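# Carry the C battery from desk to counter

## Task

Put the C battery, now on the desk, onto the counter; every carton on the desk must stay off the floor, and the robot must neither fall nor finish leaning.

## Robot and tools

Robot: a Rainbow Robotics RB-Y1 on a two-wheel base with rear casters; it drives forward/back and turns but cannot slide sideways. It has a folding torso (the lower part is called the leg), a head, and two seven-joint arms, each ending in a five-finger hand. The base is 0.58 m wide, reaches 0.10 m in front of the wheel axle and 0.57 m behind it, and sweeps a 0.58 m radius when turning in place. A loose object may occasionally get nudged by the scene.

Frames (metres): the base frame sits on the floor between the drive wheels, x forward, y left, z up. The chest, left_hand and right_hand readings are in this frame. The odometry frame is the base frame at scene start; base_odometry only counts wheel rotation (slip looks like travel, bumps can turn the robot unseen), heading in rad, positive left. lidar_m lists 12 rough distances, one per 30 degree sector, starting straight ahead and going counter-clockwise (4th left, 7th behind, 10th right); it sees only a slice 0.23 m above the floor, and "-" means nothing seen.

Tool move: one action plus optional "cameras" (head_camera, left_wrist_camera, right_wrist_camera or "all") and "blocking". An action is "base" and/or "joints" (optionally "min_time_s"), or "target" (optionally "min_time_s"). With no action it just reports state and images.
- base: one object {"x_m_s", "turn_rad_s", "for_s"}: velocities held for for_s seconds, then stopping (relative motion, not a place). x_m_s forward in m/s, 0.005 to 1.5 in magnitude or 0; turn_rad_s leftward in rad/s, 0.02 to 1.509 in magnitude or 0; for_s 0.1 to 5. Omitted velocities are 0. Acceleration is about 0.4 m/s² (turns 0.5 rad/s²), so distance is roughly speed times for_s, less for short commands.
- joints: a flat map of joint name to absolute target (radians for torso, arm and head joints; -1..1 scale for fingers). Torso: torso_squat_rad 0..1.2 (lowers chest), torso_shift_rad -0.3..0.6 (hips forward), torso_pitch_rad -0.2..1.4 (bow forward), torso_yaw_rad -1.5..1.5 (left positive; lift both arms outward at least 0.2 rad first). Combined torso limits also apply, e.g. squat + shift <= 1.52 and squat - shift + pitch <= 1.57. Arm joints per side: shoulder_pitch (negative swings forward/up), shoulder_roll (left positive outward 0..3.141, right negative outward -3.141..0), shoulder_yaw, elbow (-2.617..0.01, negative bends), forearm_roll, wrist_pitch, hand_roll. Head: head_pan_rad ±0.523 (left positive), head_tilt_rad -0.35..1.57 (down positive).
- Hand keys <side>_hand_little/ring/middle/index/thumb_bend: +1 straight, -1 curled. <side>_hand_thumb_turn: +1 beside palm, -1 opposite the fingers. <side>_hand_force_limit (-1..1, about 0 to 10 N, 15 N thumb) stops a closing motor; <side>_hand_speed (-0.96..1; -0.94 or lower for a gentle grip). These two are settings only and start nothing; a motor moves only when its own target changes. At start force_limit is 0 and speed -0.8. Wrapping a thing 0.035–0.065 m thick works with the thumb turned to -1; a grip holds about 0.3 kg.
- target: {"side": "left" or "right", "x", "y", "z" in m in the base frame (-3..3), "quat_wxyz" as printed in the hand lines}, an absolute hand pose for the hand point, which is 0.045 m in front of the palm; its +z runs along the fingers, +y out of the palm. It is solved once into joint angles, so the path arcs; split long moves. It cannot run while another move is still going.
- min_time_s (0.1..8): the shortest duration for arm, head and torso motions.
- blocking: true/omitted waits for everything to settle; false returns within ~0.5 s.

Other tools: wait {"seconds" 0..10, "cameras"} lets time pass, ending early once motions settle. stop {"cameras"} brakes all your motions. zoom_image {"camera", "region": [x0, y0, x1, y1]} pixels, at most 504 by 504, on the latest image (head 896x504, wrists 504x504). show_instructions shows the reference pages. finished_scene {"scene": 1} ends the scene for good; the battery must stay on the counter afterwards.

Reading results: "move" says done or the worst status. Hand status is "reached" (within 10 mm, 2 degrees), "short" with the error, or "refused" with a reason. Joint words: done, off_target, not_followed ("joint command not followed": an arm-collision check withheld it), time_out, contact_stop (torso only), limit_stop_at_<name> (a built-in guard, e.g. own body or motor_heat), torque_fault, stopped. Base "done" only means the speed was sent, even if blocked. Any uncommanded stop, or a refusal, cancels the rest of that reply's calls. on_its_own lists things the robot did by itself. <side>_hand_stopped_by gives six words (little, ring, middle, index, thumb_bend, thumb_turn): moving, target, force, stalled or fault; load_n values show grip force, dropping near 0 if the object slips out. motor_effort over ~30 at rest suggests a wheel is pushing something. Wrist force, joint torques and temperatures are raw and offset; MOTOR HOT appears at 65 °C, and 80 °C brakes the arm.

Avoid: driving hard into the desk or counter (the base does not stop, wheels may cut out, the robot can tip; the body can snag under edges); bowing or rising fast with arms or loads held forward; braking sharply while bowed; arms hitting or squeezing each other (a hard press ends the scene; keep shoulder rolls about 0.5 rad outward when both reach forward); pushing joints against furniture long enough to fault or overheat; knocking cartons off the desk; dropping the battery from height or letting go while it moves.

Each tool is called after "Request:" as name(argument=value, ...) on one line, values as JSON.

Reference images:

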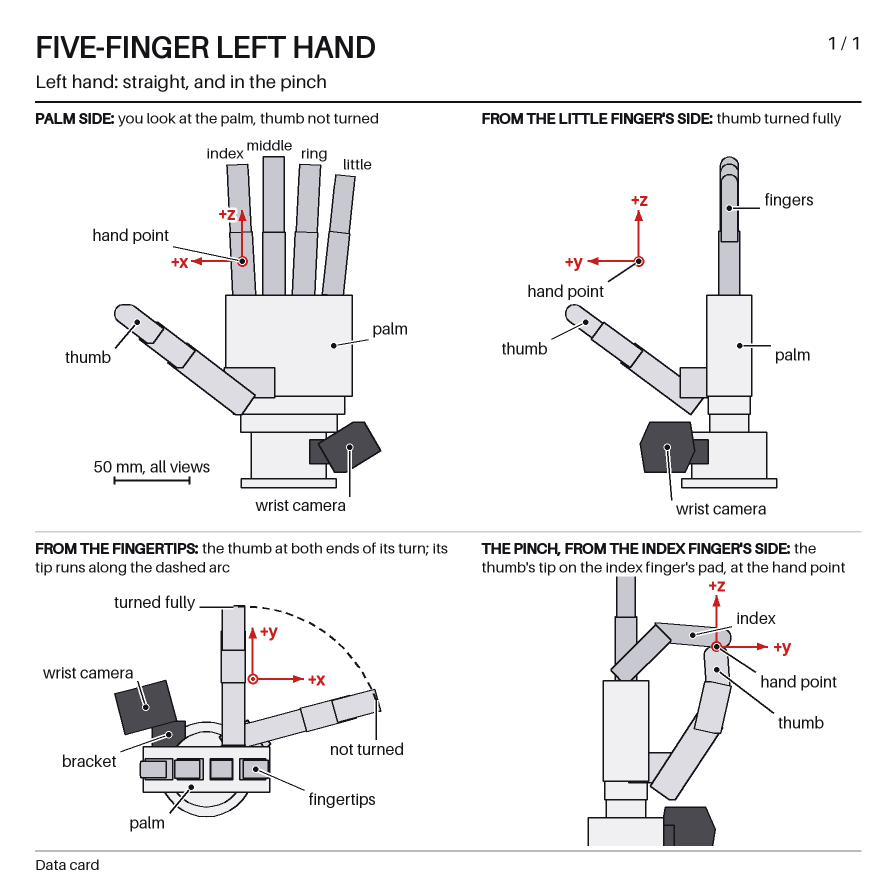

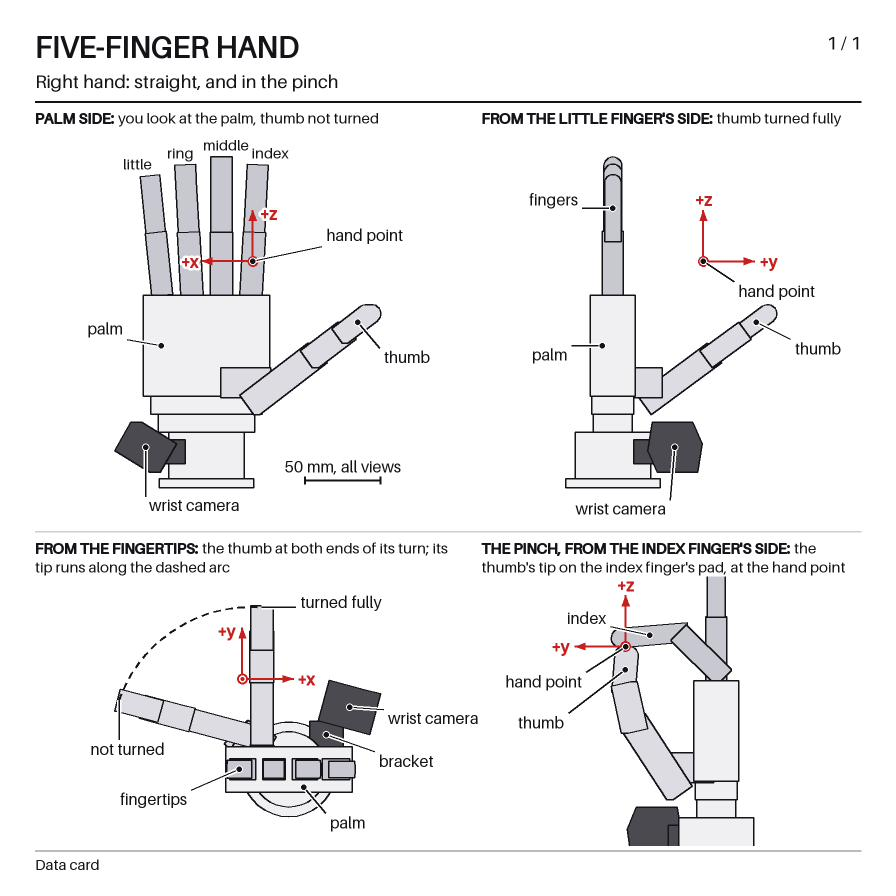

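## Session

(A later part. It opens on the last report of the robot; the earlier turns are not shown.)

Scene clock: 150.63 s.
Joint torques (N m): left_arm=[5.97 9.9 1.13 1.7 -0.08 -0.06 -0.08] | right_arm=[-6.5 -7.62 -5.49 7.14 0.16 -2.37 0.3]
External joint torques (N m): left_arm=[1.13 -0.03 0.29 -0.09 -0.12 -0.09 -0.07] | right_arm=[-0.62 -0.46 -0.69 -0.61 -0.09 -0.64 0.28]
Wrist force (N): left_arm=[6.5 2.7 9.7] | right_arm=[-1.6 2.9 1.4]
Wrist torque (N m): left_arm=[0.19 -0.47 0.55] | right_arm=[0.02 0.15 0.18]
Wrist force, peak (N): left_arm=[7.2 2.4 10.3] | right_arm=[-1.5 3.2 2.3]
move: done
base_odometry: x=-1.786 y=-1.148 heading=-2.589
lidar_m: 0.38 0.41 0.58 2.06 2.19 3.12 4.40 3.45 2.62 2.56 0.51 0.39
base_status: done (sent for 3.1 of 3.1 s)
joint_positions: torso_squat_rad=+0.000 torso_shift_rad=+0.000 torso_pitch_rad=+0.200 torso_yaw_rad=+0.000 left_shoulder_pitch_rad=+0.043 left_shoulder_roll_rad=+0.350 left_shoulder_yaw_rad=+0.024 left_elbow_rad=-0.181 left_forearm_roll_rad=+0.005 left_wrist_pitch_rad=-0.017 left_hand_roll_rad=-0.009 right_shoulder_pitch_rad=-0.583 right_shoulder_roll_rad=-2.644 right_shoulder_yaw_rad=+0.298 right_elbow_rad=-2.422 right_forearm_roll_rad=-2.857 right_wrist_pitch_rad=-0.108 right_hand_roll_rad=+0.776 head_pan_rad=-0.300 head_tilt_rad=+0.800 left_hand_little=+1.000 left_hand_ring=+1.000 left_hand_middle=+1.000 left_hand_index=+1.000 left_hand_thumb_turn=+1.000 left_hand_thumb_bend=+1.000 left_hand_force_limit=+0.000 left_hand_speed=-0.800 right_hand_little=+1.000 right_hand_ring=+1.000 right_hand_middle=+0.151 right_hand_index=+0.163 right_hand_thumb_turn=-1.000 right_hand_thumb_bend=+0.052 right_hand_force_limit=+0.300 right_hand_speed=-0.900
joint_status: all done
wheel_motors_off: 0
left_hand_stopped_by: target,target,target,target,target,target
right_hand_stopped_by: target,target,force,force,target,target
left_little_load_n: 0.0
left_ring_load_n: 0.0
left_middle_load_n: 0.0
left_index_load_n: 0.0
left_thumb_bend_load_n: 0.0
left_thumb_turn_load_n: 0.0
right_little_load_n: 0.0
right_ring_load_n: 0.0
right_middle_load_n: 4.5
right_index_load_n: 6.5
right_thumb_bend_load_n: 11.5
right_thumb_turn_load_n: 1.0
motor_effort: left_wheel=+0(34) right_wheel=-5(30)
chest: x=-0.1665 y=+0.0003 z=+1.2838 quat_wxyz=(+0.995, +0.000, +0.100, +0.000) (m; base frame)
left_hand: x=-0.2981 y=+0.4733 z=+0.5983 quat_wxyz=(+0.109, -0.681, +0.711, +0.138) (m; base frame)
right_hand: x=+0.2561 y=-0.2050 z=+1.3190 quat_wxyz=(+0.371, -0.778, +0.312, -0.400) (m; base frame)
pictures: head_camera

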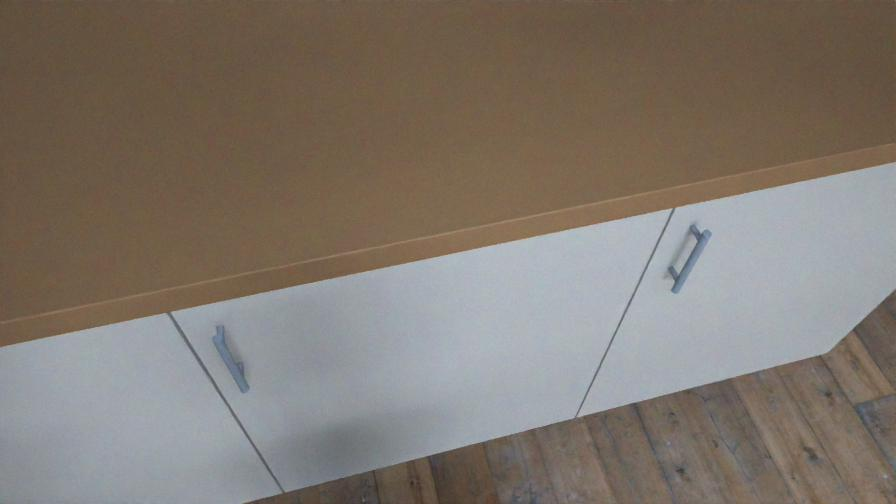

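Request:
move(base={"x_m_s": 0.1, "for_s": 1.0}, joints={"torso_pitch_rad": 0.4, "head_pan_rad": -0.4, "head_tilt_rad": 0.6}, min_time_s=1.5)

Request:
move(target={"side": "right", "x": 0.38, "y": -0.15, "z": 1.08, "quat_wxyz": [0.5191, -0.6765, 0.4145, -0.3181]}, min_time_s=2, cameras=["head_camera", "right_wrist_camera"])

Scene clock: 152.63 s.
Joint torques (N m): left_arm=[11.22 9.76 1.02 3.64 -0.08 0.31 -0.17] | right_arm=[-7.97 -7.89 -5.53 6 0.2 -1.92 0.17]
External joint torques (N m): left_arm=[0.75 0.43 0.2 -0.25 -0.1 -0.14 -0.16] | right_arm=[-0.53 -0.02 -0.72 -0.63 -0.03 -0.41 0.15]
Wrist force (N): left_arm=[6.0 1.5 9.7] | right_arm=[-1.7 2.4 2.4]
Wrist torque (N m): left_arm=[0.11 -0.45 0.56] | right_arm=[-0.05 0.17 0.16]
Wrist force, peak (N): left_arm=[7.9 2.6 9.5] | right_arm=[-1.4 3.4 2.5]
move: done
base_odometry: x=-1.871 y=-1.201 heading=-2.589
lidar_m: 0.28 0.30 0.43 2.06 2.18 3.11 4.51 3.45 2.64 0.96 0.39 0.29
base_status: done (sent for 1 of 1 s)
joint_positions: torso_squat_rad=+0.000 torso_shift_rad=+0.000 torso_pitch_rad=+0.400 torso_yaw_rad=+0.000 left_shoulder_pitch_rad=+0.043 left_shoulder_roll_rad=+0.350 left_shoulder_yaw_rad=+0.024 left_elbow_rad=-0.181 left_forearm_roll_rad=+0.005 left_wrist_pitch_rad=-0.017 left_hand_roll_rad=-0.009 right_shoulder_pitch_rad=-0.584 right_shoulder_roll_rad=-2.644 right_shoulder_yaw_rad=+0.298 right_elbow_rad=-2.422 right_forearm_roll_rad=-2.857 right_wrist_pitch_rad=-0.108 right_hand_roll_rad=+0.776 head_pan_rad=-0.400 head_tilt_rad=+0.600 left_hand_little=+1.000 left_hand_ring=+1.000 left_hand_middle=+1.000 left_hand_index=+1.000 left_hand_thumb_turn=+1.000 left_hand_thumb_bend=+1.000 left_hand_force_limit=+0.000 left_hand_speed=-0.800 right_hand_little=+1.000 right_hand_ring=+1.000 right_hand_middle=+0.151 right_hand_index=+0.163 right_hand_thumb_turn=-1.000 right_hand_thumb_bend=+0.052 right_hand_force_limit=+0.300 right_hand_speed=-0.900
joint_status: all done
wheel_motors_off: 0
left_hand_stopped_by: target,target,target,target,target,target
right_hand_stopped_by: target,target,force,force,target,target
left_little_load_n: 0.0
left_ring_load_n: 0.0
left_middle_load_n: 0.0
left_index_load_n: 0.0
left_thumb_bend_load_n: 0.0
left_thumb_turn_load_n: 0.0
right_little_load_n: 0.0
right_ring_load_n: 0.0
right_middle_load_n: 5.0
right_index_load_n: 6.5
right_thumb_bend_load_n: 11.5
right_thumb_turn_load_n: 1.0
motor_effort: left_wheel=+0(28) right_wheel=-1(23)
chest: x=-0.1074 y=+0.0003 z=+1.2655 quat_wxyz=(+0.980, +0.000, +0.199, +0.000) (m; base frame)
left_hand: x=-0.3726 y=+0.4733 z=+0.6198 quat_wxyz=(+0.037, -0.664, +0.718, +0.205) (m; base frame)
right_hand: x=+0.3137 y=-0.2050 z=+1.2161 quat_wxyz=(+0.338, -0.814, +0.348, -0.320) (m; base frame)
pictures: none

Scene clock: 154.97 s.
Joint torques (N m): left_arm=[10.6 9.73 1.33 3.78 0.06 0.32 -0.26] | right_arm=[-12.03 -12.19 -10.45 -2.3 1.39 -0.44 0.11]
External joint torques (N m): left_arm=[0.13 0.41 0.52 -0.11 0.04 -0.13 -0.25] | right_arm=[-2.04 0.26 -0.92 0.78 0.46 -0.2 0.1]
Wrist force (N): left_arm=[7.4 1.6 9.0] | right_arm=[1.3 3.2 0.8]
Wrist torque (N m): left_arm=[0.17 -0.70 0.61] | right_arm=[0.03 -0.05 0.38]
Wrist force, peak (N): left_arm=[7.2 1.7 9.9] | right_arm=[1.8 3.9 0.7]
move: done
base_odometry: x=-1.871 y=-1.201 heading=-2.589
lidar_m: 0.28 0.30 0.43 2.06 2.18 3.12 4.50 3.46 2.63 0.96 0.38 0.29
base_status: not commanded
joint_positions: torso_squat_rad=+0.000 torso_shift_rad=+0.000 torso_pitch_rad=+0.400 torso_yaw_rad=+0.000 left_shoulder_pitch_rad=+0.043 left_shoulder_roll_rad=+0.350 left_shoulder_yaw_rad=+0.024 left_elbow_rad=-0.181 left_forearm_roll_rad=+0.005 left_wrist_pitch_rad=-0.017 left_hand_roll_rad=-0.009 right_shoulder_pitch_rad=-0.613 right_shoulder_roll_rad=-1.469 right_shoulder_yaw_rad=+0.656 right_elbow_rad=-2.242 right_forearm_roll_rad=-2.759 right_wrist_pitch_rad=-0.490 right_hand_roll_rad=+1.452 head_pan_rad=-0.400 head_tilt_rad=+0.600 left_hand_little=+1.000 left_hand_ring=+1.000 left_hand_middle=+1.000 left_hand_index=+1.000 left_hand_thumb_turn=+1.000 left_hand_thumb_bend=+1.000 left_hand_force_limit=+0.000 left_hand_speed=-0.800 right_hand_little=+1.000 right_hand_ring=+1.000 right_hand_middle=+0.151 right_hand_index=+0.163 right_hand_thumb_turn=-1.000 right_hand_thumb_bend=+0.052 right_hand_force_limit=+0.300 right_hand_speed=-0.900
joint_status: all done
wheel_motors_off: 0
left_hand_stopped_by: target,target,target,target,target,target
right_hand_stopped_by: target,target,force,force,target,target
left_little_load_n: 0.0
left_ring_load_n: 0.0
left_middle_load_n: 0.0
left_index_load_n: 0.0
left_thumb_bend_load_n: 0.0
left_thumb_turn_load_n: 0.0
right_little_load_n: 0.0
right_ring_load_n: 0.0
right_middle_load_n: 5.0
right_index_load_n: 6.5
right_thumb_bend_load_n: 11.5
right_thumb_turn_load_n: 0.5
motor_effort: left_wheel=+2(4) right_wheel=-3(7)
chest: x=-0.1074 y=+0.0003 z=+1.2655 quat_wxyz=(+0.980, +0.000, +0.199, +0.000) (m; base frame)
left_hand: x=-0.3726 y=+0.4733 z=+0.6198 quat_wxyz=(+0.037, -0.664, +0.718, +0.205) (m; base frame)
right_hand: x=+0.3795 y=-0.1506 z=+1.0793 quat_wxyz=(+0.521, -0.676, +0.414, -0.318) (m; base frame)
right_hand_status: reached (checked arc, planned for 2.0 s): 1 mm and 0.2 deg off.
pictures: head_camera, right_wrist_camera

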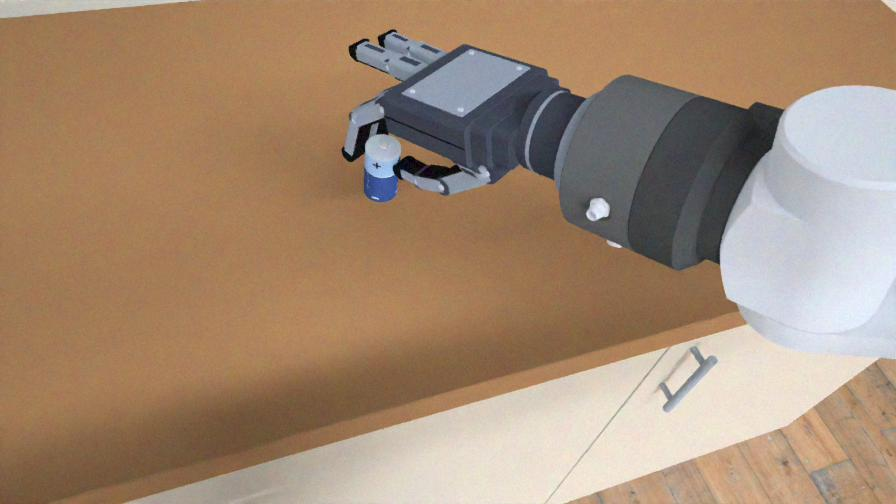

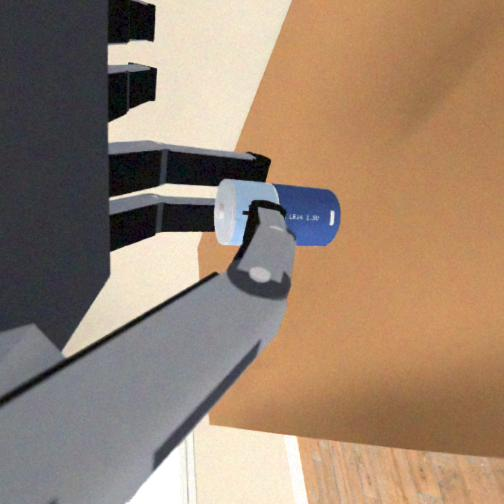

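Request:
move(target={"side": "right", "x": 0.385, "y": -0.15, "z": 0.985, "quat_wxyz": [0.5191, -0.6765, 0.4145, -0.3181]}, min_time_s=2, cameras=["head_camera", "right_wrist_camera"])

Request:
zoom_image(camera="head_camera", region=[280, 80, 560, 320])

Scene clock: 157.40 s.
Joint torques (N m): left_arm=[11.21 9.97 1.36 3.87 -0.02 0.52 -0.19] | right_arm=[-8.71 -10.48 -8.76 -4.17 1.06 -0.56 -0.27]
External joint torques (N m): left_arm=[0.74 0.64 0.54 -0.02 -0.03 0.06 -0.18] | right_arm=[1.17 1.04 0.17 0.96 0.33 -0.22 -0.28]
Wrist force (N): left_arm=[6.4 1.3 9.3] | right_arm=[0.8 3.4 1.0]
Wrist torque (N m): left_arm=[0.07 -0.43 0.53] | right_arm=[0.03 0.02 0.08]
Wrist force, peak (N): left_arm=[7.7 1.5 9.7] | right_arm=[1.3 3.8 1.5]
move: done
base_odometry: x=-1.871 y=-1.201 heading=-2.589
lidar_m: 0.28 0.30 0.44 2.06 2.17 3.13 4.50 3.44 2.63 0.96 0.38 0.29
base_status: not commanded
joint_positions: torso_squat_rad=+0.000 torso_shift_rad=+0.000 torso_pitch_rad=+0.400 torso_yaw_rad=+0.000 left_shoulder_pitch_rad=+0.043 left_shoulder_roll_rad=+0.350 left_shoulder_yaw_rad=+0.024 left_elbow_rad=-0.181 left_forearm_roll_rad=+0.005 left_wrist_pitch_rad=-0.017 left_hand_roll_rad=-0.009 right_shoulder_pitch_rad=-0.509 right_shoulder_roll_rad=-1.175 right_shoulder_yaw_rad=+0.680 right_elbow_rad=-1.980 right_forearm_roll_rad=-2.424 right_wrist_pitch_rad=-0.365 right_hand_roll_rad=+1.397 head_pan_rad=-0.400 head_tilt_rad=+0.600 left_hand_little=+1.000 left_hand_ring=+1.000 left_hand_middle=+1.000 left_hand_index=+1.000 left_hand_thumb_turn=+1.000 left_hand_thumb_bend=+1.000 left_hand_force_limit=+0.000 left_hand_speed=-0.800 right_hand_little=+1.000 right_hand_ring=+1.000 right_hand_middle=+0.151 right_hand_index=+0.163 right_hand_thumb_turn=-1.000 right_hand_thumb_bend=+0.052 right_hand_force_limit=+0.300 right_hand_speed=-0.900
joint_status: all done
wheel_motors_off: 0
left_hand_stopped_by: target,target,target,target,target,target
right_hand_stopped_by: target,target,force,force,target,target
left_little_load_n: 0.0
left_ring_load_n: 0.0
left_middle_load_n: 0.0
left_index_load_n: 0.0
left_thumb_bend_load_n: 0.0
left_thumb_turn_load_n: 0.0
right_little_load_n: 0.0
right_ring_load_n: 0.0
right_middle_load_n: 4.5
right_index_load_n: 6.5
right_thumb_bend_load_n: 11.5
right_thumb_turn_load_n: 0.5
motor_effort: left_wheel=+2(3) right_wheel=-5(7)
chest: x=-0.1074 y=+0.0003 z=+1.2655 quat_wxyz=(+0.980, +0.000, +0.199, +0.000) (m; base frame)
left_hand: x=-0.3726 y=+0.4733 z=+0.6198 quat_wxyz=(+0.037, -0.664, +0.718, +0.205) (m; base frame)
right_hand: x=+0.3851 y=-0.1501 z=+0.9851 quat_wxyz=(+0.518, -0.677, +0.415, -0.318) (m; base frame)
right_hand_status: reached (checked arc, planned for 2.0 s): 0 mm and 0.1 deg off.
pictures: head_camera, right_wrist_camera

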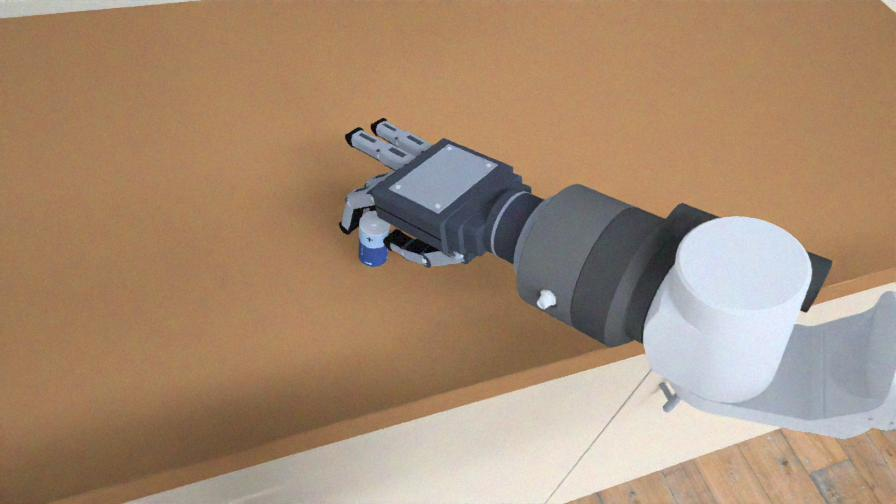

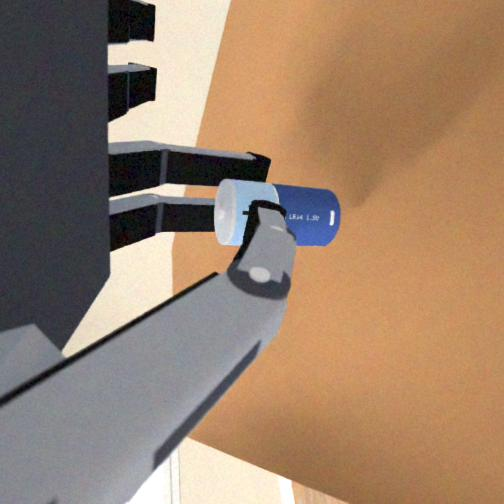

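Scaled by 1.800.

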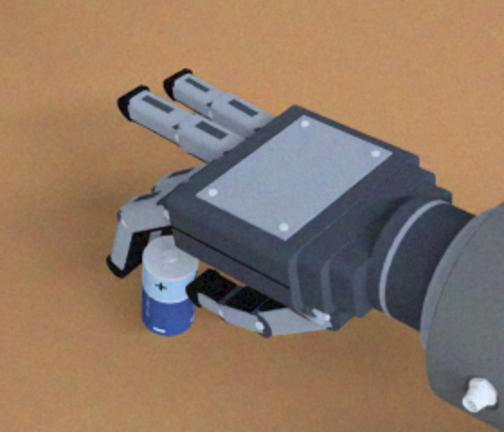

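Request:
move(target={"side": "right", "x": 0.385, "y": -0.15, "z": 0.960, "quat_wxyz": [0.5191, -0.6765, 0.4145, -0.3181]}, min_time_s=1.2, cameras=["head_camera", "right_wrist_camera"])

Request:
zoom_image(camera="head_camera", region=[280, 120, 560, 360])

Scene clock: 159.07 s.
Joint torques (N m): left_arm=[10.89 9.56 1.12 3.97 -0.11 0.28 -0.33] | right_arm=[-8.15 -9.58 -11.51 -4.68 1.23 -0.55 -0.19]
External joint torques (N m): left_arm=[0.42 0.23 0.3 0.07 -0.12 -0.17 -0.32] | right_arm=[1.51 1.47 -2.93 0.92 0.59 -0.15 -0.2]
Wrist force (N): left_arm=[7.4 1.2 8.9] | right_arm=[0.6 3.5 1.0]
Wrist torque (N m): left_arm=[0.09 -0.69 0.65] | right_arm=[0.04 0.04 0.08]
Wrist force, peak (N): left_arm=[7.0 2.0 10.0] | right_arm=[1.3 3.8 1.7]
move: done
base_odometry: x=-1.871 y=-1.201 heading=-2.589
lidar_m: 0.28 0.30 0.43 2.06 2.17 3.12 4.50 3.45 2.63 0.96 0.39 0.29
base_status: not commanded
joint_positions: torso_squat_rad=+0.000 torso_shift_rad=+0.000 torso_pitch_rad=+0.400 torso_yaw_rad=+0.000 left_shoulder_pitch_rad=+0.043 left_shoulder_roll_rad=+0.350 left_shoulder_yaw_rad=+0.024 left_elbow_rad=-0.181 left_forearm_roll_rad=+0.005 left_wrist_pitch_rad=-0.017 left_hand_roll_rad=-0.009 right_shoulder_pitch_rad=-0.473 right_shoulder_roll_rad=-1.087 right_shoulder_yaw_rad=+0.655 right_elbow_rad=-1.898 right_forearm_roll_rad=-2.315 right_wrist_pitch_rad=-0.310 right_hand_roll_rad=+1.366 head_pan_rad=-0.400 head_tilt_rad=+0.600 left_hand_little=+1.000 left_hand_ring=+1.000 left_hand_middle=+1.000 left_hand_index=+1.000 left_hand_thumb_turn=+1.000 left_hand_thumb_bend=+1.000 left_hand_force_limit=+0.000 left_hand_speed=-0.800 right_hand_little=+1.000 right_hand_ring=+1.000 right_hand_middle=+0.151 right_hand_index=+0.163 right_hand_thumb_turn=-1.000 right_hand_thumb_bend=+0.052 right_hand_force_limit=+0.300 right_hand_speed=-0.900
joint_status: all done
wheel_motors_off: 0
left_hand_stopped_by: target,target,target,target,target,target
right_hand_stopped_by: target,target,force,force,target,target
left_little_load_n: 0.0
left_ring_load_n: 0.0
left_middle_load_n: 0.0
left_index_load_n: -0.5
left_thumb_bend_load_n: 0.0
left_thumb_turn_load_n: 0.0
right_little_load_n: 0.0
right_ring_load_n: 0.0
right_middle_load_n: 4.5
right_index_load_n: 6.5
right_thumb_bend_load_n: 11.5
right_thumb_turn_load_n: 0.5
motor_effort: left_wheel=-1(3) right_wheel=-4(7)
chest: x=-0.1074 y=+0.0003 z=+1.2655 quat_wxyz=(+0.980, +0.000, +0.199, +0.000) (m; base frame)
left_hand: x=-0.3726 y=+0.4733 z=+0.6198 quat_wxyz=(+0.037, -0.664, +0.718, +0.205) (m; base frame)
right_hand: x=+0.3847 y=-0.1501 z=+0.9597 quat_wxyz=(+0.518, -0.677, +0.415, -0.318) (m; base frame)
right_hand_status: reached (checked arc, planned for 1.2 s): 0 mm and 0.2 deg off.
pictures: head_camera, right_wrist_camera

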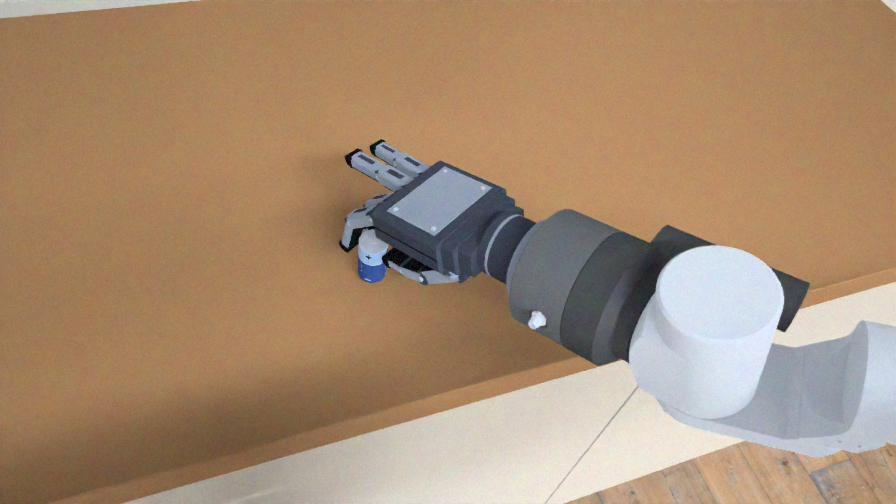

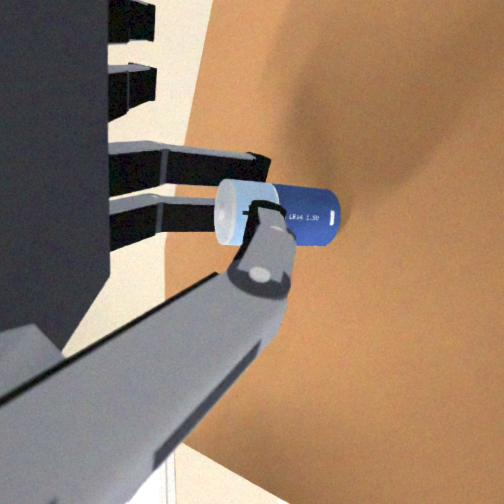

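Scaled by 1.800.

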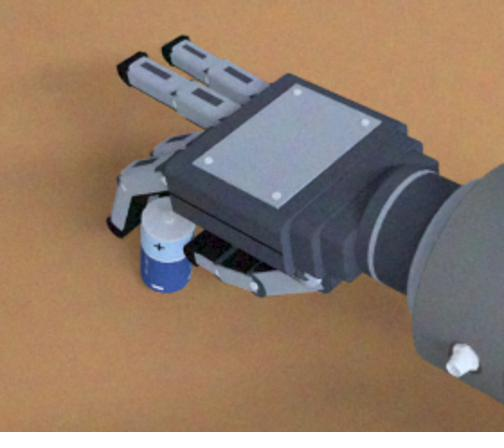

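Request:
move(target={"side": "right", "x": 0.385, "y": -0.15, "z": 0.950, "quat_wxyz": [0.5191, -0.6765, 0.4145, -0.3181]}, min_time_s=0.8, cameras=["right_wrist_camera"])

Request:
zoom_image(camera="right_wrist_camera", region=[200, 120, 400, 320])

Scene clock: 160.27 s.
Joint torques (N m): left_arm=[10.5 9.61 1.14 3.59 -0.06 0.57 -0.36] | right_arm=[-7.33 -9.36 -9.99 -4.3 0.87 -0.35 -0.31]
External joint torques (N m): left_arm=[0.02 0.29 0.32 -0.3 -0.08 0.12 -0.35] | right_arm=[2.25 1.48 -1.58 1.49 0.27 0.08 -0.32]
Wrist force (N): left_arm=[7.1 2.0 8.6] | right_arm=[1.2 0.5 0.7]
Wrist torque (N m): left_arm=[0.28 -0.62 0.58] | right_arm=[0.05 0.03 0.10]
Wrist force, peak (N): left_arm=[7.6 2.0 9.9] | right_arm=[0.5 4.6 1.0]
move: done
base_odometry: x=-1.871 y=-1.201 heading=-2.589
lidar_m: 0.28 0.30 0.43 2.06 2.18 3.12 4.51 3.45 2.63 0.96 0.38 0.29
base_status: not commanded
joint_positions: torso_squat_rad=+0.000 torso_shift_rad=+0.000 torso_pitch_rad=+0.400 torso_yaw_rad=+0.000 left_shoulder_pitch_rad=+0.043 left_shoulder_roll_rad=+0.350 left_shoulder_yaw_rad=+0.024 left_elbow_rad=-0.181 left_forearm_roll_rad=+0.005 left_wrist_pitch_rad=-0.017 left_hand_roll_rad=-0.009 right_shoulder_pitch_rad=-0.458 right_shoulder_roll_rad=-1.051 right_shoulder_yaw_rad=+0.642 right_elbow_rad=-1.866 right_forearm_roll_rad=-2.271 right_wrist_pitch_rad=-0.287 right_hand_roll_rad=+1.354 head_pan_rad=-0.400 head_tilt_rad=+0.600 left_hand_little=+1.000 left_hand_ring=+1.000 left_hand_middle=+1.000 left_hand_index=+1.000 left_hand_thumb_turn=+1.000 left_hand_thumb_bend=+1.000 left_hand_force_limit=+0.000 left_hand_speed=-0.800 right_hand_little=+1.000 right_hand_ring=+1.000 right_hand_middle=+0.151 right_hand_index=+0.163 right_hand_thumb_turn=-1.000 right_hand_thumb_bend=+0.052 right_hand_force_limit=+0.300 right_hand_speed=-0.900
joint_status: all done
wheel_motors_off: 0
left_hand_stopped_by: target,target,target,target,target,target
right_hand_stopped_by: target,target,force,force,target,target
left_little_load_n: 0.0
left_ring_load_n: 0.0
left_middle_load_n: 0.0
left_index_load_n: 0.0
left_thumb_bend_load_n: 0.0
left_thumb_turn_load_n: 0.0
right_little_load_n: 0.0
right_ring_load_n: -0.5
right_middle_load_n: 5.0
right_index_load_n: 7.5
right_thumb_bend_load_n: 10.0
right_thumb_turn_load_n: 0.5
motor_effort: left_wheel=+1(3) right_wheel=-5(7)
chest: x=-0.1074 y=+0.0003 z=+1.2655 quat_wxyz=(+0.980, +0.000, +0.199, +0.000) (m; base frame)
left_hand: x=-0.3726 y=+0.4733 z=+0.6198 quat_wxyz=(+0.037, -0.664, +0.718, +0.205) (m; base frame)
right_hand: x=+0.3845 y=-0.1500 z=+0.9501 quat_wxyz=(+0.517, -0.677, +0.415, -0.318) (m; base frame)
right_hand_status: reached (checked arc, planned for 0.8 s): 1 mm and 0.3 deg off.
pictures: right_wrist_camera

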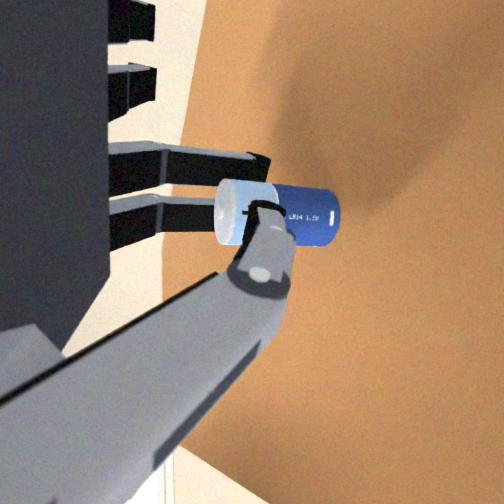

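Scaled by 2.520.

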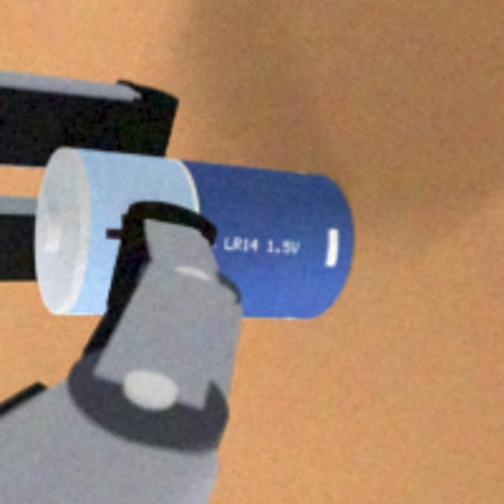

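Request:
move(target={"side": "right", "x": 0.385, "y": -0.15, "z": 0.948, "quat_wxyz": [0.5191, -0.6765, 0.4145, -0.3181]}, min_time_s=0.5)

Scene clock: 161.17 s.
Joint torques (N m): left_arm=[11.07 9.79 0.86 3.87 0.01 0.36 -0.22] | right_arm=[-4.73 -9.28 -7.37 -3.13 0.66 -0.02 -0.04]
External joint torques (N m): left_arm=[0.6 0.47 0.04 -0.03 -0.01 -0.09 -0.21] | right_arm=[4.81 1.48 0.99 2.75 0.08 0.42 -0.04]
Wrist force (N): left_arm=[6.9 1.4 8.8] | right_arm=[1.6 -5.2 -2.3]
Wrist torque (N m): left_arm=[0.19 -0.58 0.58] | right_arm=[-0.02 0.00 0.07]
Wrist force, peak (N): left_arm=[7.6 1.8 9.5] | right_arm=[1.6 -5.9 -2.3]
move: done
base_odometry: x=-1.871 y=-1.201 heading=-2.589
lidar_m: 0.28 0.30 0.43 2.06 2.18 3.11 4.51 3.45 2.62 0.96 0.38 0.29
base_status: not commanded
joint_positions: torso_squat_rad=+0.000 torso_shift_rad=+0.000 torso_pitch_rad=+0.400 torso_yaw_rad=+0.000 left_shoulder_pitch_rad=+0.043 left_shoulder_roll_rad=+0.350 left_shoulder_yaw_rad=+0.024 left_elbow_rad=-0.181 left_forearm_roll_rad=+0.005 left_wrist_pitch_rad=-0.017 left_hand_roll_rad=-0.009 right_shoulder_pitch_rad=-0.450 right_shoulder_roll_rad=-1.036 right_shoulder_yaw_rad=+0.628 right_elbow_rad=-1.854 right_forearm_roll_rad=-2.250 right_wrist_pitch_rad=-0.272 right_hand_roll_rad=+1.346 head_pan_rad=-0.400 head_tilt_rad=+0.600 left_hand_little=+1.000 left_hand_ring=+1.000 left_hand_middle=+1.000 left_hand_index=+1.000 left_hand_thumb_turn=+1.000 left_hand_thumb_bend=+1.000 left_hand_force_limit=+0.000 left_hand_speed=-0.800 right_hand_little=+1.000 right_hand_ring=+1.000 right_hand_middle=+0.151 right_hand_index=+0.163 right_hand_thumb_turn=-1.000 right_hand_thumb_bend=+0.052 right_hand_force_limit=+0.300 right_hand_speed=-0.900
joint_status: all done
wheel_motors_off: 0
left_hand_stopped_by: target,target,target,target,target,target
right_hand_stopped_by: target,target,force,force,target,target
left_little_load_n: 0.0
left_ring_load_n: 0.0
left_middle_load_n: 0.0
left_index_load_n: 0.0
left_thumb_bend_load_n: 0.0
left_thumb_turn_load_n: 0.0
right_little_load_n: 0.0
right_ring_load_n: 0.0
right_middle_load_n: 7.5
right_index_load_n: 9.5
right_thumb_bend_load_n: 5.5
right_thumb_turn_load_n: 0.0
motor_effort: left_wheel=+2(4) right_wheel=-5(7)
chest: x=-0.1075 y=+0.0003 z=+1.2655 quat_wxyz=(+0.980, +0.000, +0.199, +0.000) (m; base frame)
left_hand: x=-0.3726 y=+0.4733 z=+0.6198 quat_wxyz=(+0.037, -0.664, +0.718, +0.205) (m; base frame)
right_hand: x=+0.3853 y=-0.1498 z=+0.9489 quat_wxyz=(+0.519, -0.676, +0.414, -0.319) (m; base frame)
right_hand_status: reached (checked arc, planned for 0.5 s): 1 mm and 0.1 deg off.
pictures: none

Request:
move(target={"side": "right", "x": 0.385, "y": -0.15, "z": 0.950, "quat_wxyz": [0.5191, -0.6765, 0.4145, -0.3181]}, min_time_s=0.5)

Request:
move(joints={"right_hand_index": 0.6, "right_hand_middle": 0.6, "right_hand_speed": -0.85}, cameras=["head_camera", "right_wrist_camera"])

Request:
zoom_image(camera="head_camera", region=[280, 120, 560, 360])

Scene clock: 162.10 s.
Joint torques (N m): left_arm=[11.29 9.34 1.06 3.87 0.07 0.47 -0.14] | right_arm=[-10.26 -12.14 -7.13 -5.78 0.35 -0.83 0.05]
External joint torques (N m): left_arm=[0.82 0.01 0.25 -0.02 0.06 0.02 -0.13] | right_arm=[-0.72 -1.35 1.25 0.08 -0.23 -0.39 0.04]
Wrist force (N): left_arm=[7.3 1.4 9.0] | right_arm=[0.5 1.5 -0.2]
Wrist torque (N m): left_arm=[0.15 -0.68 0.60] | right_arm=[0.13 0.02 0.12]
Wrist force, peak (N): left_arm=[7.3 2.4 9.9] | right_arm=[1.5 -5.4 -2.6]
move: done
base_odometry: x=-1.871 y=-1.201 heading=-2.589
lidar_m: 0.28 0.30 0.43 2.06 2.17 3.12 4.50 3.45 2.63 0.96 0.38 0.29
base_status: not commanded
joint_positions: torso_squat_rad=+0.000 torso_shift_rad=+0.000 torso_pitch_rad=+0.400 torso_yaw_rad=+0.000 left_shoulder_pitch_rad=+0.043 left_shoulder_roll_rad=+0.350 left_shoulder_yaw_rad=+0.024 left_elbow_rad=-0.181 left_forearm_roll_rad=+0.005 left_wrist_pitch_rad=-0.017 left_hand_roll_rad=-0.009 right_shoulder_pitch_rad=-0.451 right_shoulder_roll_rad=-1.041 right_shoulder_yaw_rad=+0.629 right_elbow_rad=-1.859 right_forearm_roll_rad=-2.255 right_wrist_pitch_rad=-0.275 right_hand_roll_rad=+1.346 head_pan_rad=-0.400 head_tilt_rad=+0.600 left_hand_little=+1.000 left_hand_ring=+1.000 left_hand_middle=+1.000 left_hand_index=+1.000 left_hand_thumb_turn=+1.000 left_hand_thumb_bend=+1.000 left_hand_force_limit=+0.000 left_hand_speed=-0.800 right_hand_little=+1.000 right_hand_ring=+1.000 right_hand_middle=+0.151 right_hand_index=+0.163 right_hand_thumb_turn=-1.000 right_hand_thumb_bend=+0.052 right_hand_force_limit=+0.300 right_hand_speed=-0.900
joint_status: all done
wheel_motors_off: 0
left_hand_stopped_by: target,target,target,target,target,target
right_hand_stopped_by: target,target,force,force,target,target
left_little_load_n: 0.0
left_ring_load_n: 0.0
left_middle_load_n: 0.0
left_index_load_n: 0.0
left_thumb_bend_load_n: 0.0
left_thumb_turn_load_n: 0.0
right_little_load_n: 0.0
right_ring_load_n: 0.0
right_middle_load_n: 5.0
right_index_load_n: 7.5
right_thumb_bend_load_n: 9.5
right_thumb_turn_load_n: 1.0
motor_effort: left_wheel=+0(2) right_wheel=-5(8)
chest: x=-0.1075 y=+0.0003 z=+1.2655 quat_wxyz=(+0.980, +0.000, +0.199, +0.000) (m; base frame)
left_hand: x=-0.3726 y=+0.4733 z=+0.6198 quat_wxyz=(+0.037, -0.664, +0.718, +0.205) (m; base frame)
right_hand: x=+0.3851 y=-0.1500 z=+0.9500 quat_wxyz=(+0.519, -0.676, +0.415, -0.318) (m; base frame)
right_hand_status: reached (checked arc, planned for 0.5 s): 0 mm and 0.0 deg off.
pictures: none

Scene clock: 163.67 s.
Joint torques (N m): left_arm=[11.55 9.47 1.45 3.83 0.03 0.37 -0.22] | right_arm=[-10.46 -11.9 -7.67 -5.73 0.43 -0.76 0.13]
External joint torques (N m): left_arm=[1.08 0.15 0.63 -0.06 0.01 -0.08 -0.21] | right_arm=[-0.93 -1.11 0.71 0.13 -0.15 -0.32 0.12]
Wrist force (N): left_arm=[7.5 1.0 9.3] | right_arm=[0.2 2.6 0.6]
Wrist torque (N m): left_arm=[0.06 -0.71 0.61] | right_arm=[0.04 0.11 0.12]
Wrist force, peak (N): left_arm=[6.7 1.1 10.5] | right_arm=[0.9 3.9 1.0]
move: done
base_odometry: x=-1.871 y=-1.201 heading=-2.589
lidar_m: 0.28 0.30 0.43 2.06 2.18 3.12 4.51 3.46 2.63 0.97 0.38 0.28
base_status: not commanded
joint_positions: torso_squat_rad=+0.000 torso_shift_rad=+0.000 torso_pitch_rad=+0.400 torso_yaw_rad=+0.000 left_shoulder_pitch_rad=+0.043 left_shoulder_roll_rad=+0.350 left_shoulder_yaw_rad=+0.024 left_elbow_rad=-0.181 left_forearm_roll_rad=+0.005 left_wrist_pitch_rad=-0.017 left_hand_roll_rad=-0.009 right_shoulder_pitch_rad=-0.451 right_shoulder_roll_rad=-1.041 right_shoulder_yaw_rad=+0.629 right_elbow_rad=-1.859 right_forearm_roll_rad=-2.255 right_wrist_pitch_rad=-0.275 right_hand_roll_rad=+1.346 head_pan_rad=-0.400 head_tilt_rad=+0.600 left_hand_little=+1.000 left_hand_ring=+1.000 left_hand_middle=+1.000 left_hand_index=+1.000 left_hand_thumb_turn=+1.000 left_hand_thumb_bend=+1.000 left_hand_force_limit=+0.000 left_hand_speed=-0.800 right_hand_little=+1.000 right_hand_ring=+1.000 right_hand_middle=+0.600 right_hand_index=+0.600 right_hand_thumb_turn=-1.000 right_hand_thumb_bend=+0.050 right_hand_force_limit=+0.300 right_hand_speed=-0.850
joint_status: all done
wheel_motors_off: 0
left_hand_stopped_by: target,target,target,target,target,target
right_hand_stopped_by: target,target,target,target,target,target
left_little_load_n: 0.0
left_ring_load_n: 0.0
left_middle_load_n: 0.0
left_index_load_n: 0.0
left_thumb_bend_load_n: 0.0
left_thumb_turn_load_n: 0.0
right_little_load_n: 0.0
right_ring_load_n: 0.0
right_middle_load_n: -0.5
right_index_load_n: -0.5
right_thumb_bend_load_n: 0.0
right_thumb_turn_load_n: 0.0
motor_effort: left_wheel=+1(3) right_wheel=-3(7)
chest: x=-0.1075 y=+0.0003 z=+1.2655 quat_wxyz=(+0.980, +0.000, +0.199, +0.000) (m; base frame)
left_hand: x=-0.3726 y=+0.4733 z=+0.6198 quat_wxyz=(+0.037, -0.664, +0.718, +0.205) (m; base frame)
right_hand: x=+0.3850 y=-0.1500 z=+0.9500 quat_wxyz=(+0.519, -0.676, +0.415, -0.318) (m; base frame)
pictures: head_camera, right_wrist_camera

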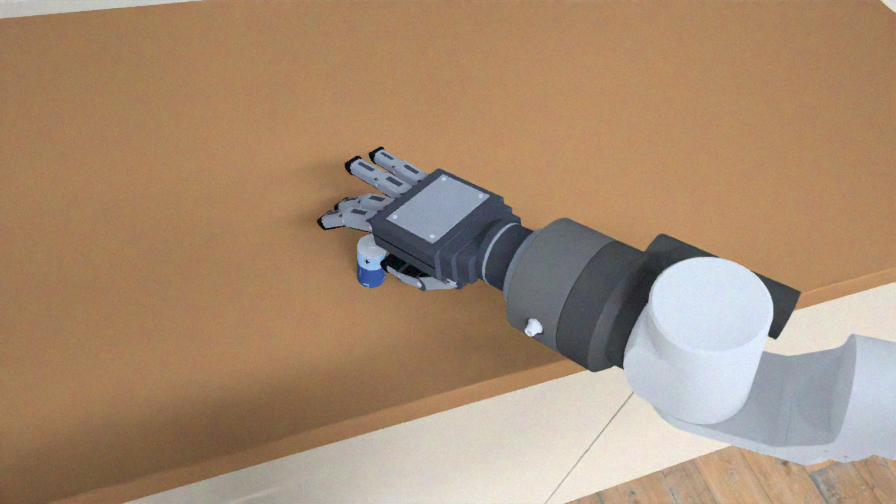

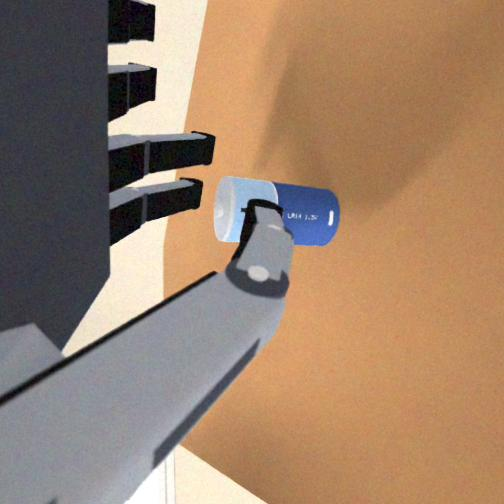

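Scaled by 1.800.

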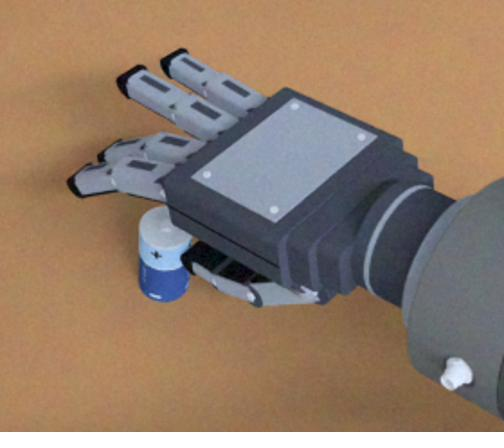

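Request:
move(joints={"right_hand_index": 1.0, "right_hand_middle": 1.0, "right_hand_speed": -0.5})

Request:
move(target={"side": "right", "x": 0.374, "y": -0.156, "z": 0.953, "quat_wxyz": [0.5191, -0.6765, 0.4145, -0.3181]}, min_time_s=0.8)

Request:
move(target={"side": "right", "x": 0.37, "y": -0.158, "z": 1.06, "quat_wxyz": [0.5191, -0.6765, 0.4145, -0.3181]}, min_time_s=1.5, cameras=["head_camera", "right_wrist_camera"])

Scene clock: 164.60 s.
Joint torques (N m): left_arm=[11.48 9.8 1.29 3.79 -0.04 0.45 -0.3] | right_arm=[-10.55 -11.65 -8.02 -5.76 0.44 -0.89 0.05]
External joint torques (N m): left_arm=[1.01 0.48 0.47 -0.1 -0.06 -0.01 -0.29] | right_arm=[-1.01 -0.86 0.37 0.1 -0.14 -0.45 0.04]
Wrist force (N): left_arm=[6.9 1.7 9.2] | right_arm=[0.2 2.9 1.2]
Wrist torque (N m): left_arm=[0.15 -0.61 0.55] | right_arm=[0.06 0.07 0.12]
Wrist force, peak (N): left_arm=[7.0 1.7 9.7] | right_arm=[0.3 3.2 0.6]
move: done
base_odometry: x=-1.871 y=-1.201 heading=-2.589
lidar_m: 0.28 0.30 0.44 2.05 2.18 3.12 4.51 3.46 2.62 0.97 0.38 0.29
base_status: not commanded
joint_positions: torso_squat_rad=+0.000 torso_shift_rad=+0.000 torso_pitch_rad=+0.400 torso_yaw_rad=+0.000 left_shoulder_pitch_rad=+0.043 left_shoulder_roll_rad=+0.350 left_shoulder_yaw_rad=+0.024 left_elbow_rad=-0.181 left_forearm_roll_rad=+0.005 left_wrist_pitch_rad=-0.017 left_hand_roll_rad=-0.009 right_shoulder_pitch_rad=-0.451 right_shoulder_roll_rad=-1.041 right_shoulder_yaw_rad=+0.629 right_elbow_rad=-1.859 right_forearm_roll_rad=-2.255 right_wrist_pitch_rad=-0.275 right_hand_roll_rad=+1.346 head_pan_rad=-0.400 head_tilt_rad=+0.600 left_hand_little=+1.000 left_hand_ring=+1.000 left_hand_middle=+1.000 left_hand_index=+1.000 left_hand_thumb_turn=+1.000 left_hand_thumb_bend=+1.000 left_hand_force_limit=+0.000 left_hand_speed=-0.800 right_hand_little=+1.000 right_hand_ring=+1.000 right_hand_middle=+1.000 right_hand_index=+1.000 right_hand_thumb_turn=-1.000 right_hand_thumb_bend=+0.050 right_hand_force_limit=+0.300 right_hand_speed=-0.500
joint_status: all done
wheel_motors_off: 0
left_hand_stopped_by: target,target,target,target,target,target
right_hand_stopped_by: target,target,target,target,target,target
left_little_load_n: 0.0
left_ring_load_n: 0.0
left_middle_load_n: 0.0
left_index_load_n: 0.0
left_thumb_bend_load_n: 0.0
left_thumb_turn_load_n: -0.5
right_little_load_n: 0.0
right_ring_load_n: 0.0
right_middle_load_n: 0.0
right_index_load_n: 0.0
right_thumb_bend_load_n: 0.0
right_thumb_turn_load_n: 0.0
motor_effort: left_wheel=+1(3) right_wheel=-5(6)
chest: x=-0.1075 y=+0.0003 z=+1.2655 quat_wxyz=(+0.980, +0.000, +0.199, +0.000) (m; base frame)
left_hand: x=-0.3726 y=+0.4733 z=+0.6198 quat_wxyz=(+0.037, -0.664, +0.718, +0.205) (m; base frame)
right_hand: x=+0.3850 y=-0.1500 z=+0.9500 quat_wxyz=(+0.519, -0.676, +0.415, -0.318) (m; base frame)
pictures: none

Scene clock: 165.73 s.
Joint torques (N m): left_arm=[11.17 9.89 1.32 3.96 -0.09 0.43 -0.1] | right_arm=[-7.46 -11.85 -10.63 -6.49 1.04 -0.84 -0.18]
External joint torques (N m): left_arm=[0.7 0.56 0.5 0.07 -0.1 -0.02 -0.1] | right_arm=[1.39 -0.95 -2.32 -0.59 0.46 -0.37 -0.18]
Wrist force (N): left_arm=[6.8 1.8 9.0] | right_arm=[0.6 2.3 1.2]
Wrist torque (N m): left_arm=[0.18 -0.59 0.58] | right_arm=[-0.05 0.02 0.07]
Wrist force, peak (N): left_arm=[6.9 2.0 9.9] | right_arm=[0.7 3.6 0.2]
move: done
base_odometry: x=-1.871 y=-1.201 heading=-2.589
lidar_m: 0.28 0.30 0.44 2.06 2.17 3.12 4.50 3.45 2.63 0.96 0.39 0.29
base_status: not commanded
joint_positions: torso_squat_rad=+0.000 torso_shift_rad=+0.000 torso_pitch_rad=+0.400 torso_yaw_rad=+0.000 left_shoulder_pitch_rad=+0.043 left_shoulder_roll_rad=+0.350 left_shoulder_yaw_rad=+0.024 left_elbow_rad=-0.181 left_forearm_roll_rad=+0.005 left_wrist_pitch_rad=-0.017 left_hand_roll_rad=-0.009 right_shoulder_pitch_rad=-0.399 right_shoulder_roll_rad=-1.063 right_shoulder_yaw_rad=+0.602 right_elbow_rad=-1.902 right_forearm_roll_rad=-2.234 right_wrist_pitch_rad=-0.276 right_hand_roll_rad=+1.331 head_pan_rad=-0.400 head_tilt_rad=+0.600 left_hand_little=+1.000 left_hand_ring=+1.000 left_hand_middle=+1.000 left_hand_index=+1.000 left_hand_thumb_turn=+1.000 left_hand_thumb_bend=+1.000 left_hand_force_limit=+0.000 left_hand_speed=-0.800 right_hand_little=+1.000 right_hand_ring=+1.000 right_hand_middle=+1.000 right_hand_index=+1.000 right_hand_thumb_turn=-1.000 right_hand_thumb_bend=+0.050 right_hand_force_limit=+0.300 right_hand_speed=-0.500
joint_status: all done
wheel_motors_off: 0
left_hand_stopped_by: target,target,target,target,target,target
right_hand_stopped_by: target,target,target,target,target,target
left_little_load_n: 0.0
left_ring_load_n: 0.0
left_middle_load_n: 0.0
left_index_load_n: 0.0
left_thumb_bend_load_n: 0.0
left_thumb_turn_load_n: 0.0
right_little_load_n: 0.0
right_ring_load_n: 0.0
right_middle_load_n: 0.0
right_index_load_n: 0.0
right_thumb_bend_load_n: 0.5
right_thumb_turn_load_n: 0.0
motor_effort: left_wheel=+0(2) right_wheel=-1(7)
chest: x=-0.1075 y=+0.0003 z=+1.2655 quat_wxyz=(+0.980, +0.000, +0.199, +0.000) (m; base frame)
left_hand: x=-0.3726 y=+0.4733 z=+0.6198 quat_wxyz=(+0.037, -0.664, +0.718, +0.205) (m; base frame)
right_hand: x=+0.3740 y=-0.1558 z=+0.9529 quat_wxyz=(+0.519, -0.677, +0.415, -0.318) (m; base frame)
right_hand_status: reached (checked arc, planned for 0.8 s): 0 mm and 0.0 deg off.
pictures: none

Scene clock: 167.57 s.
Joint torques (N m): left_arm=[11.12 9.94 0.9 3.98 -0.03 0.45 -0.09] | right_arm=[-10.61 -13.24 -8.81 -4.37 0.93 -0.53 0.31]
External joint torques (N m): left_arm=[0.65 0.62 0.09 0.08 -0.05 0 -0.08] | right_arm=[-1.35 -0.81 0.47 -0.72 0.03 -0.23 0.3]
Wrist force (N): left_arm=[6.7 1.5 9.7] | right_arm=[0.7 2.9 0.5]
Wrist torque (N m): left_arm=[0.15 -0.51 0.59] | right_arm=[0.12 0.04 0.35]
Wrist force, peak (N): left_arm=[7.0 1.9 10.0] | right_arm=[1.5 3.6 1.5]
move: done
base_odometry: x=-1.871 y=-1.201 heading=-2.589
lidar_m: 0.28 0.30 0.43 2.05 2.18 3.12 4.50 3.46 2.64 0.97 0.38 0.29
base_status: not commanded
joint_positions: torso_squat_rad=+0.000 torso_shift_rad=+0.000 torso_pitch_rad=+0.400 torso_yaw_rad=+0.000 left_shoulder_pitch_rad=+0.043 left_shoulder_roll_rad=+0.350 left_shoulder_yaw_rad=+0.024 left_elbow_rad=-0.181 left_forearm_roll_rad=+0.005 left_wrist_pitch_rad=-0.017 left_hand_roll_rad=-0.009 right_shoulder_pitch_rad=-0.499 right_shoulder_roll_rad=-1.431 right_shoulder_yaw_rad=+0.605 right_elbow_rad=-2.226 right_forearm_roll_rad=-2.652 right_wrist_pitch_rad=-0.462 right_hand_roll_rad=+1.420 head_pan_rad=-0.400 head_tilt_rad=+0.600 left_hand_little=+1.000 left_hand_ring=+1.000 left_hand_middle=+1.000 left_hand_index=+1.000 left_hand_thumb_turn=+1.000 left_hand_thumb_bend=+1.000 left_hand_force_limit=+0.000 left_hand_speed=-0.800 right_hand_little=+1.000 right_hand_ring=+1.000 right_hand_middle=+1.000 right_hand_index=+1.000 right_hand_thumb_turn=-1.000 right_hand_thumb_bend=+0.050 right_hand_force_limit=+0.300 right_hand_speed=-0.500
joint_status: all done
wheel_motors_off: 0
left_hand_stopped_by: target,target,target,target,target,target
right_hand_stopped_by: target,target,target,target,target,target
left_little_load_n: 0.0
left_ring_load_n: 0.0
left_middle_load_n: 0.0
left_index_load_n: 0.0
left_thumb_bend_load_n: 0.0
left_thumb_turn_load_n: 0.0
right_little_load_n: 0.0
right_ring_load_n: 0.0
right_middle_load_n: 0.0
right_index_load_n: 0.0
right_thumb_bend_load_n: 0.0
right_thumb_turn_load_n: 0.0
motor_effort: left_wheel=+2(3) right_wheel=-6(8)
chest: x=-0.1075 y=+0.0003 z=+1.2655 quat_wxyz=(+0.980, +0.000, +0.199, +0.000) (m; base frame)
left_hand: x=-0.3726 y=+0.4733 z=+0.6198 quat_wxyz=(+0.037, -0.664, +0.718, +0.205) (m; base frame)
right_hand: x=+0.3699 y=-0.1585 z=+1.0596 quat_wxyz=(+0.520, -0.676, +0.414, -0.318) (m; base frame)
right_hand_status: reached (checked arc, planned for 1.5 s): 1 mm and 0.1 deg off.
pictures: head_camera, right_wrist_camera

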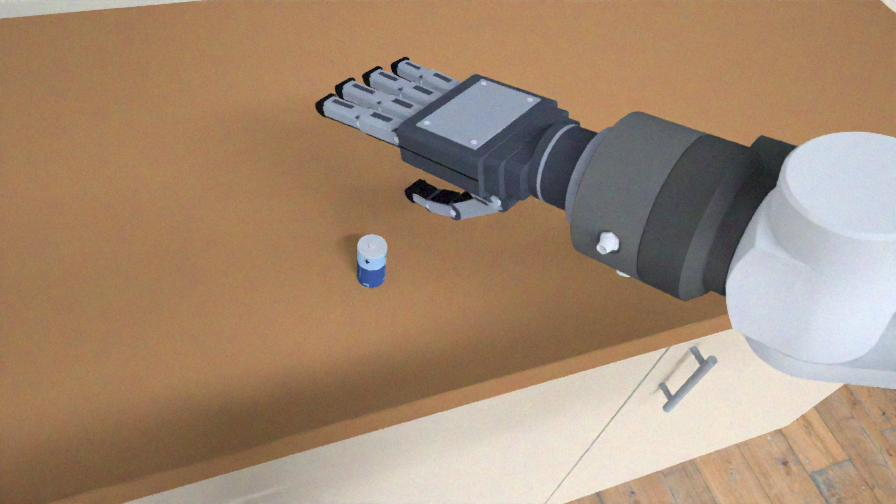

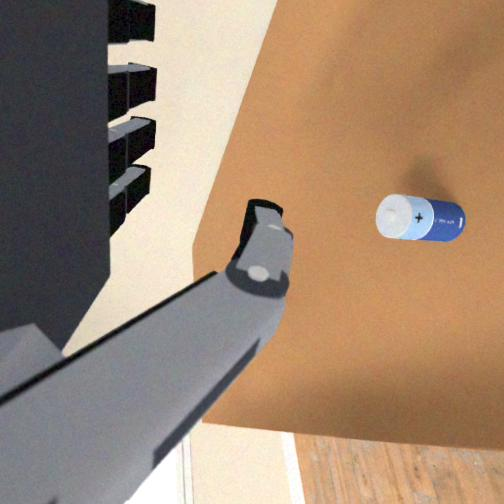

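Request:
finished_scene()

The scene is finished: the task was done.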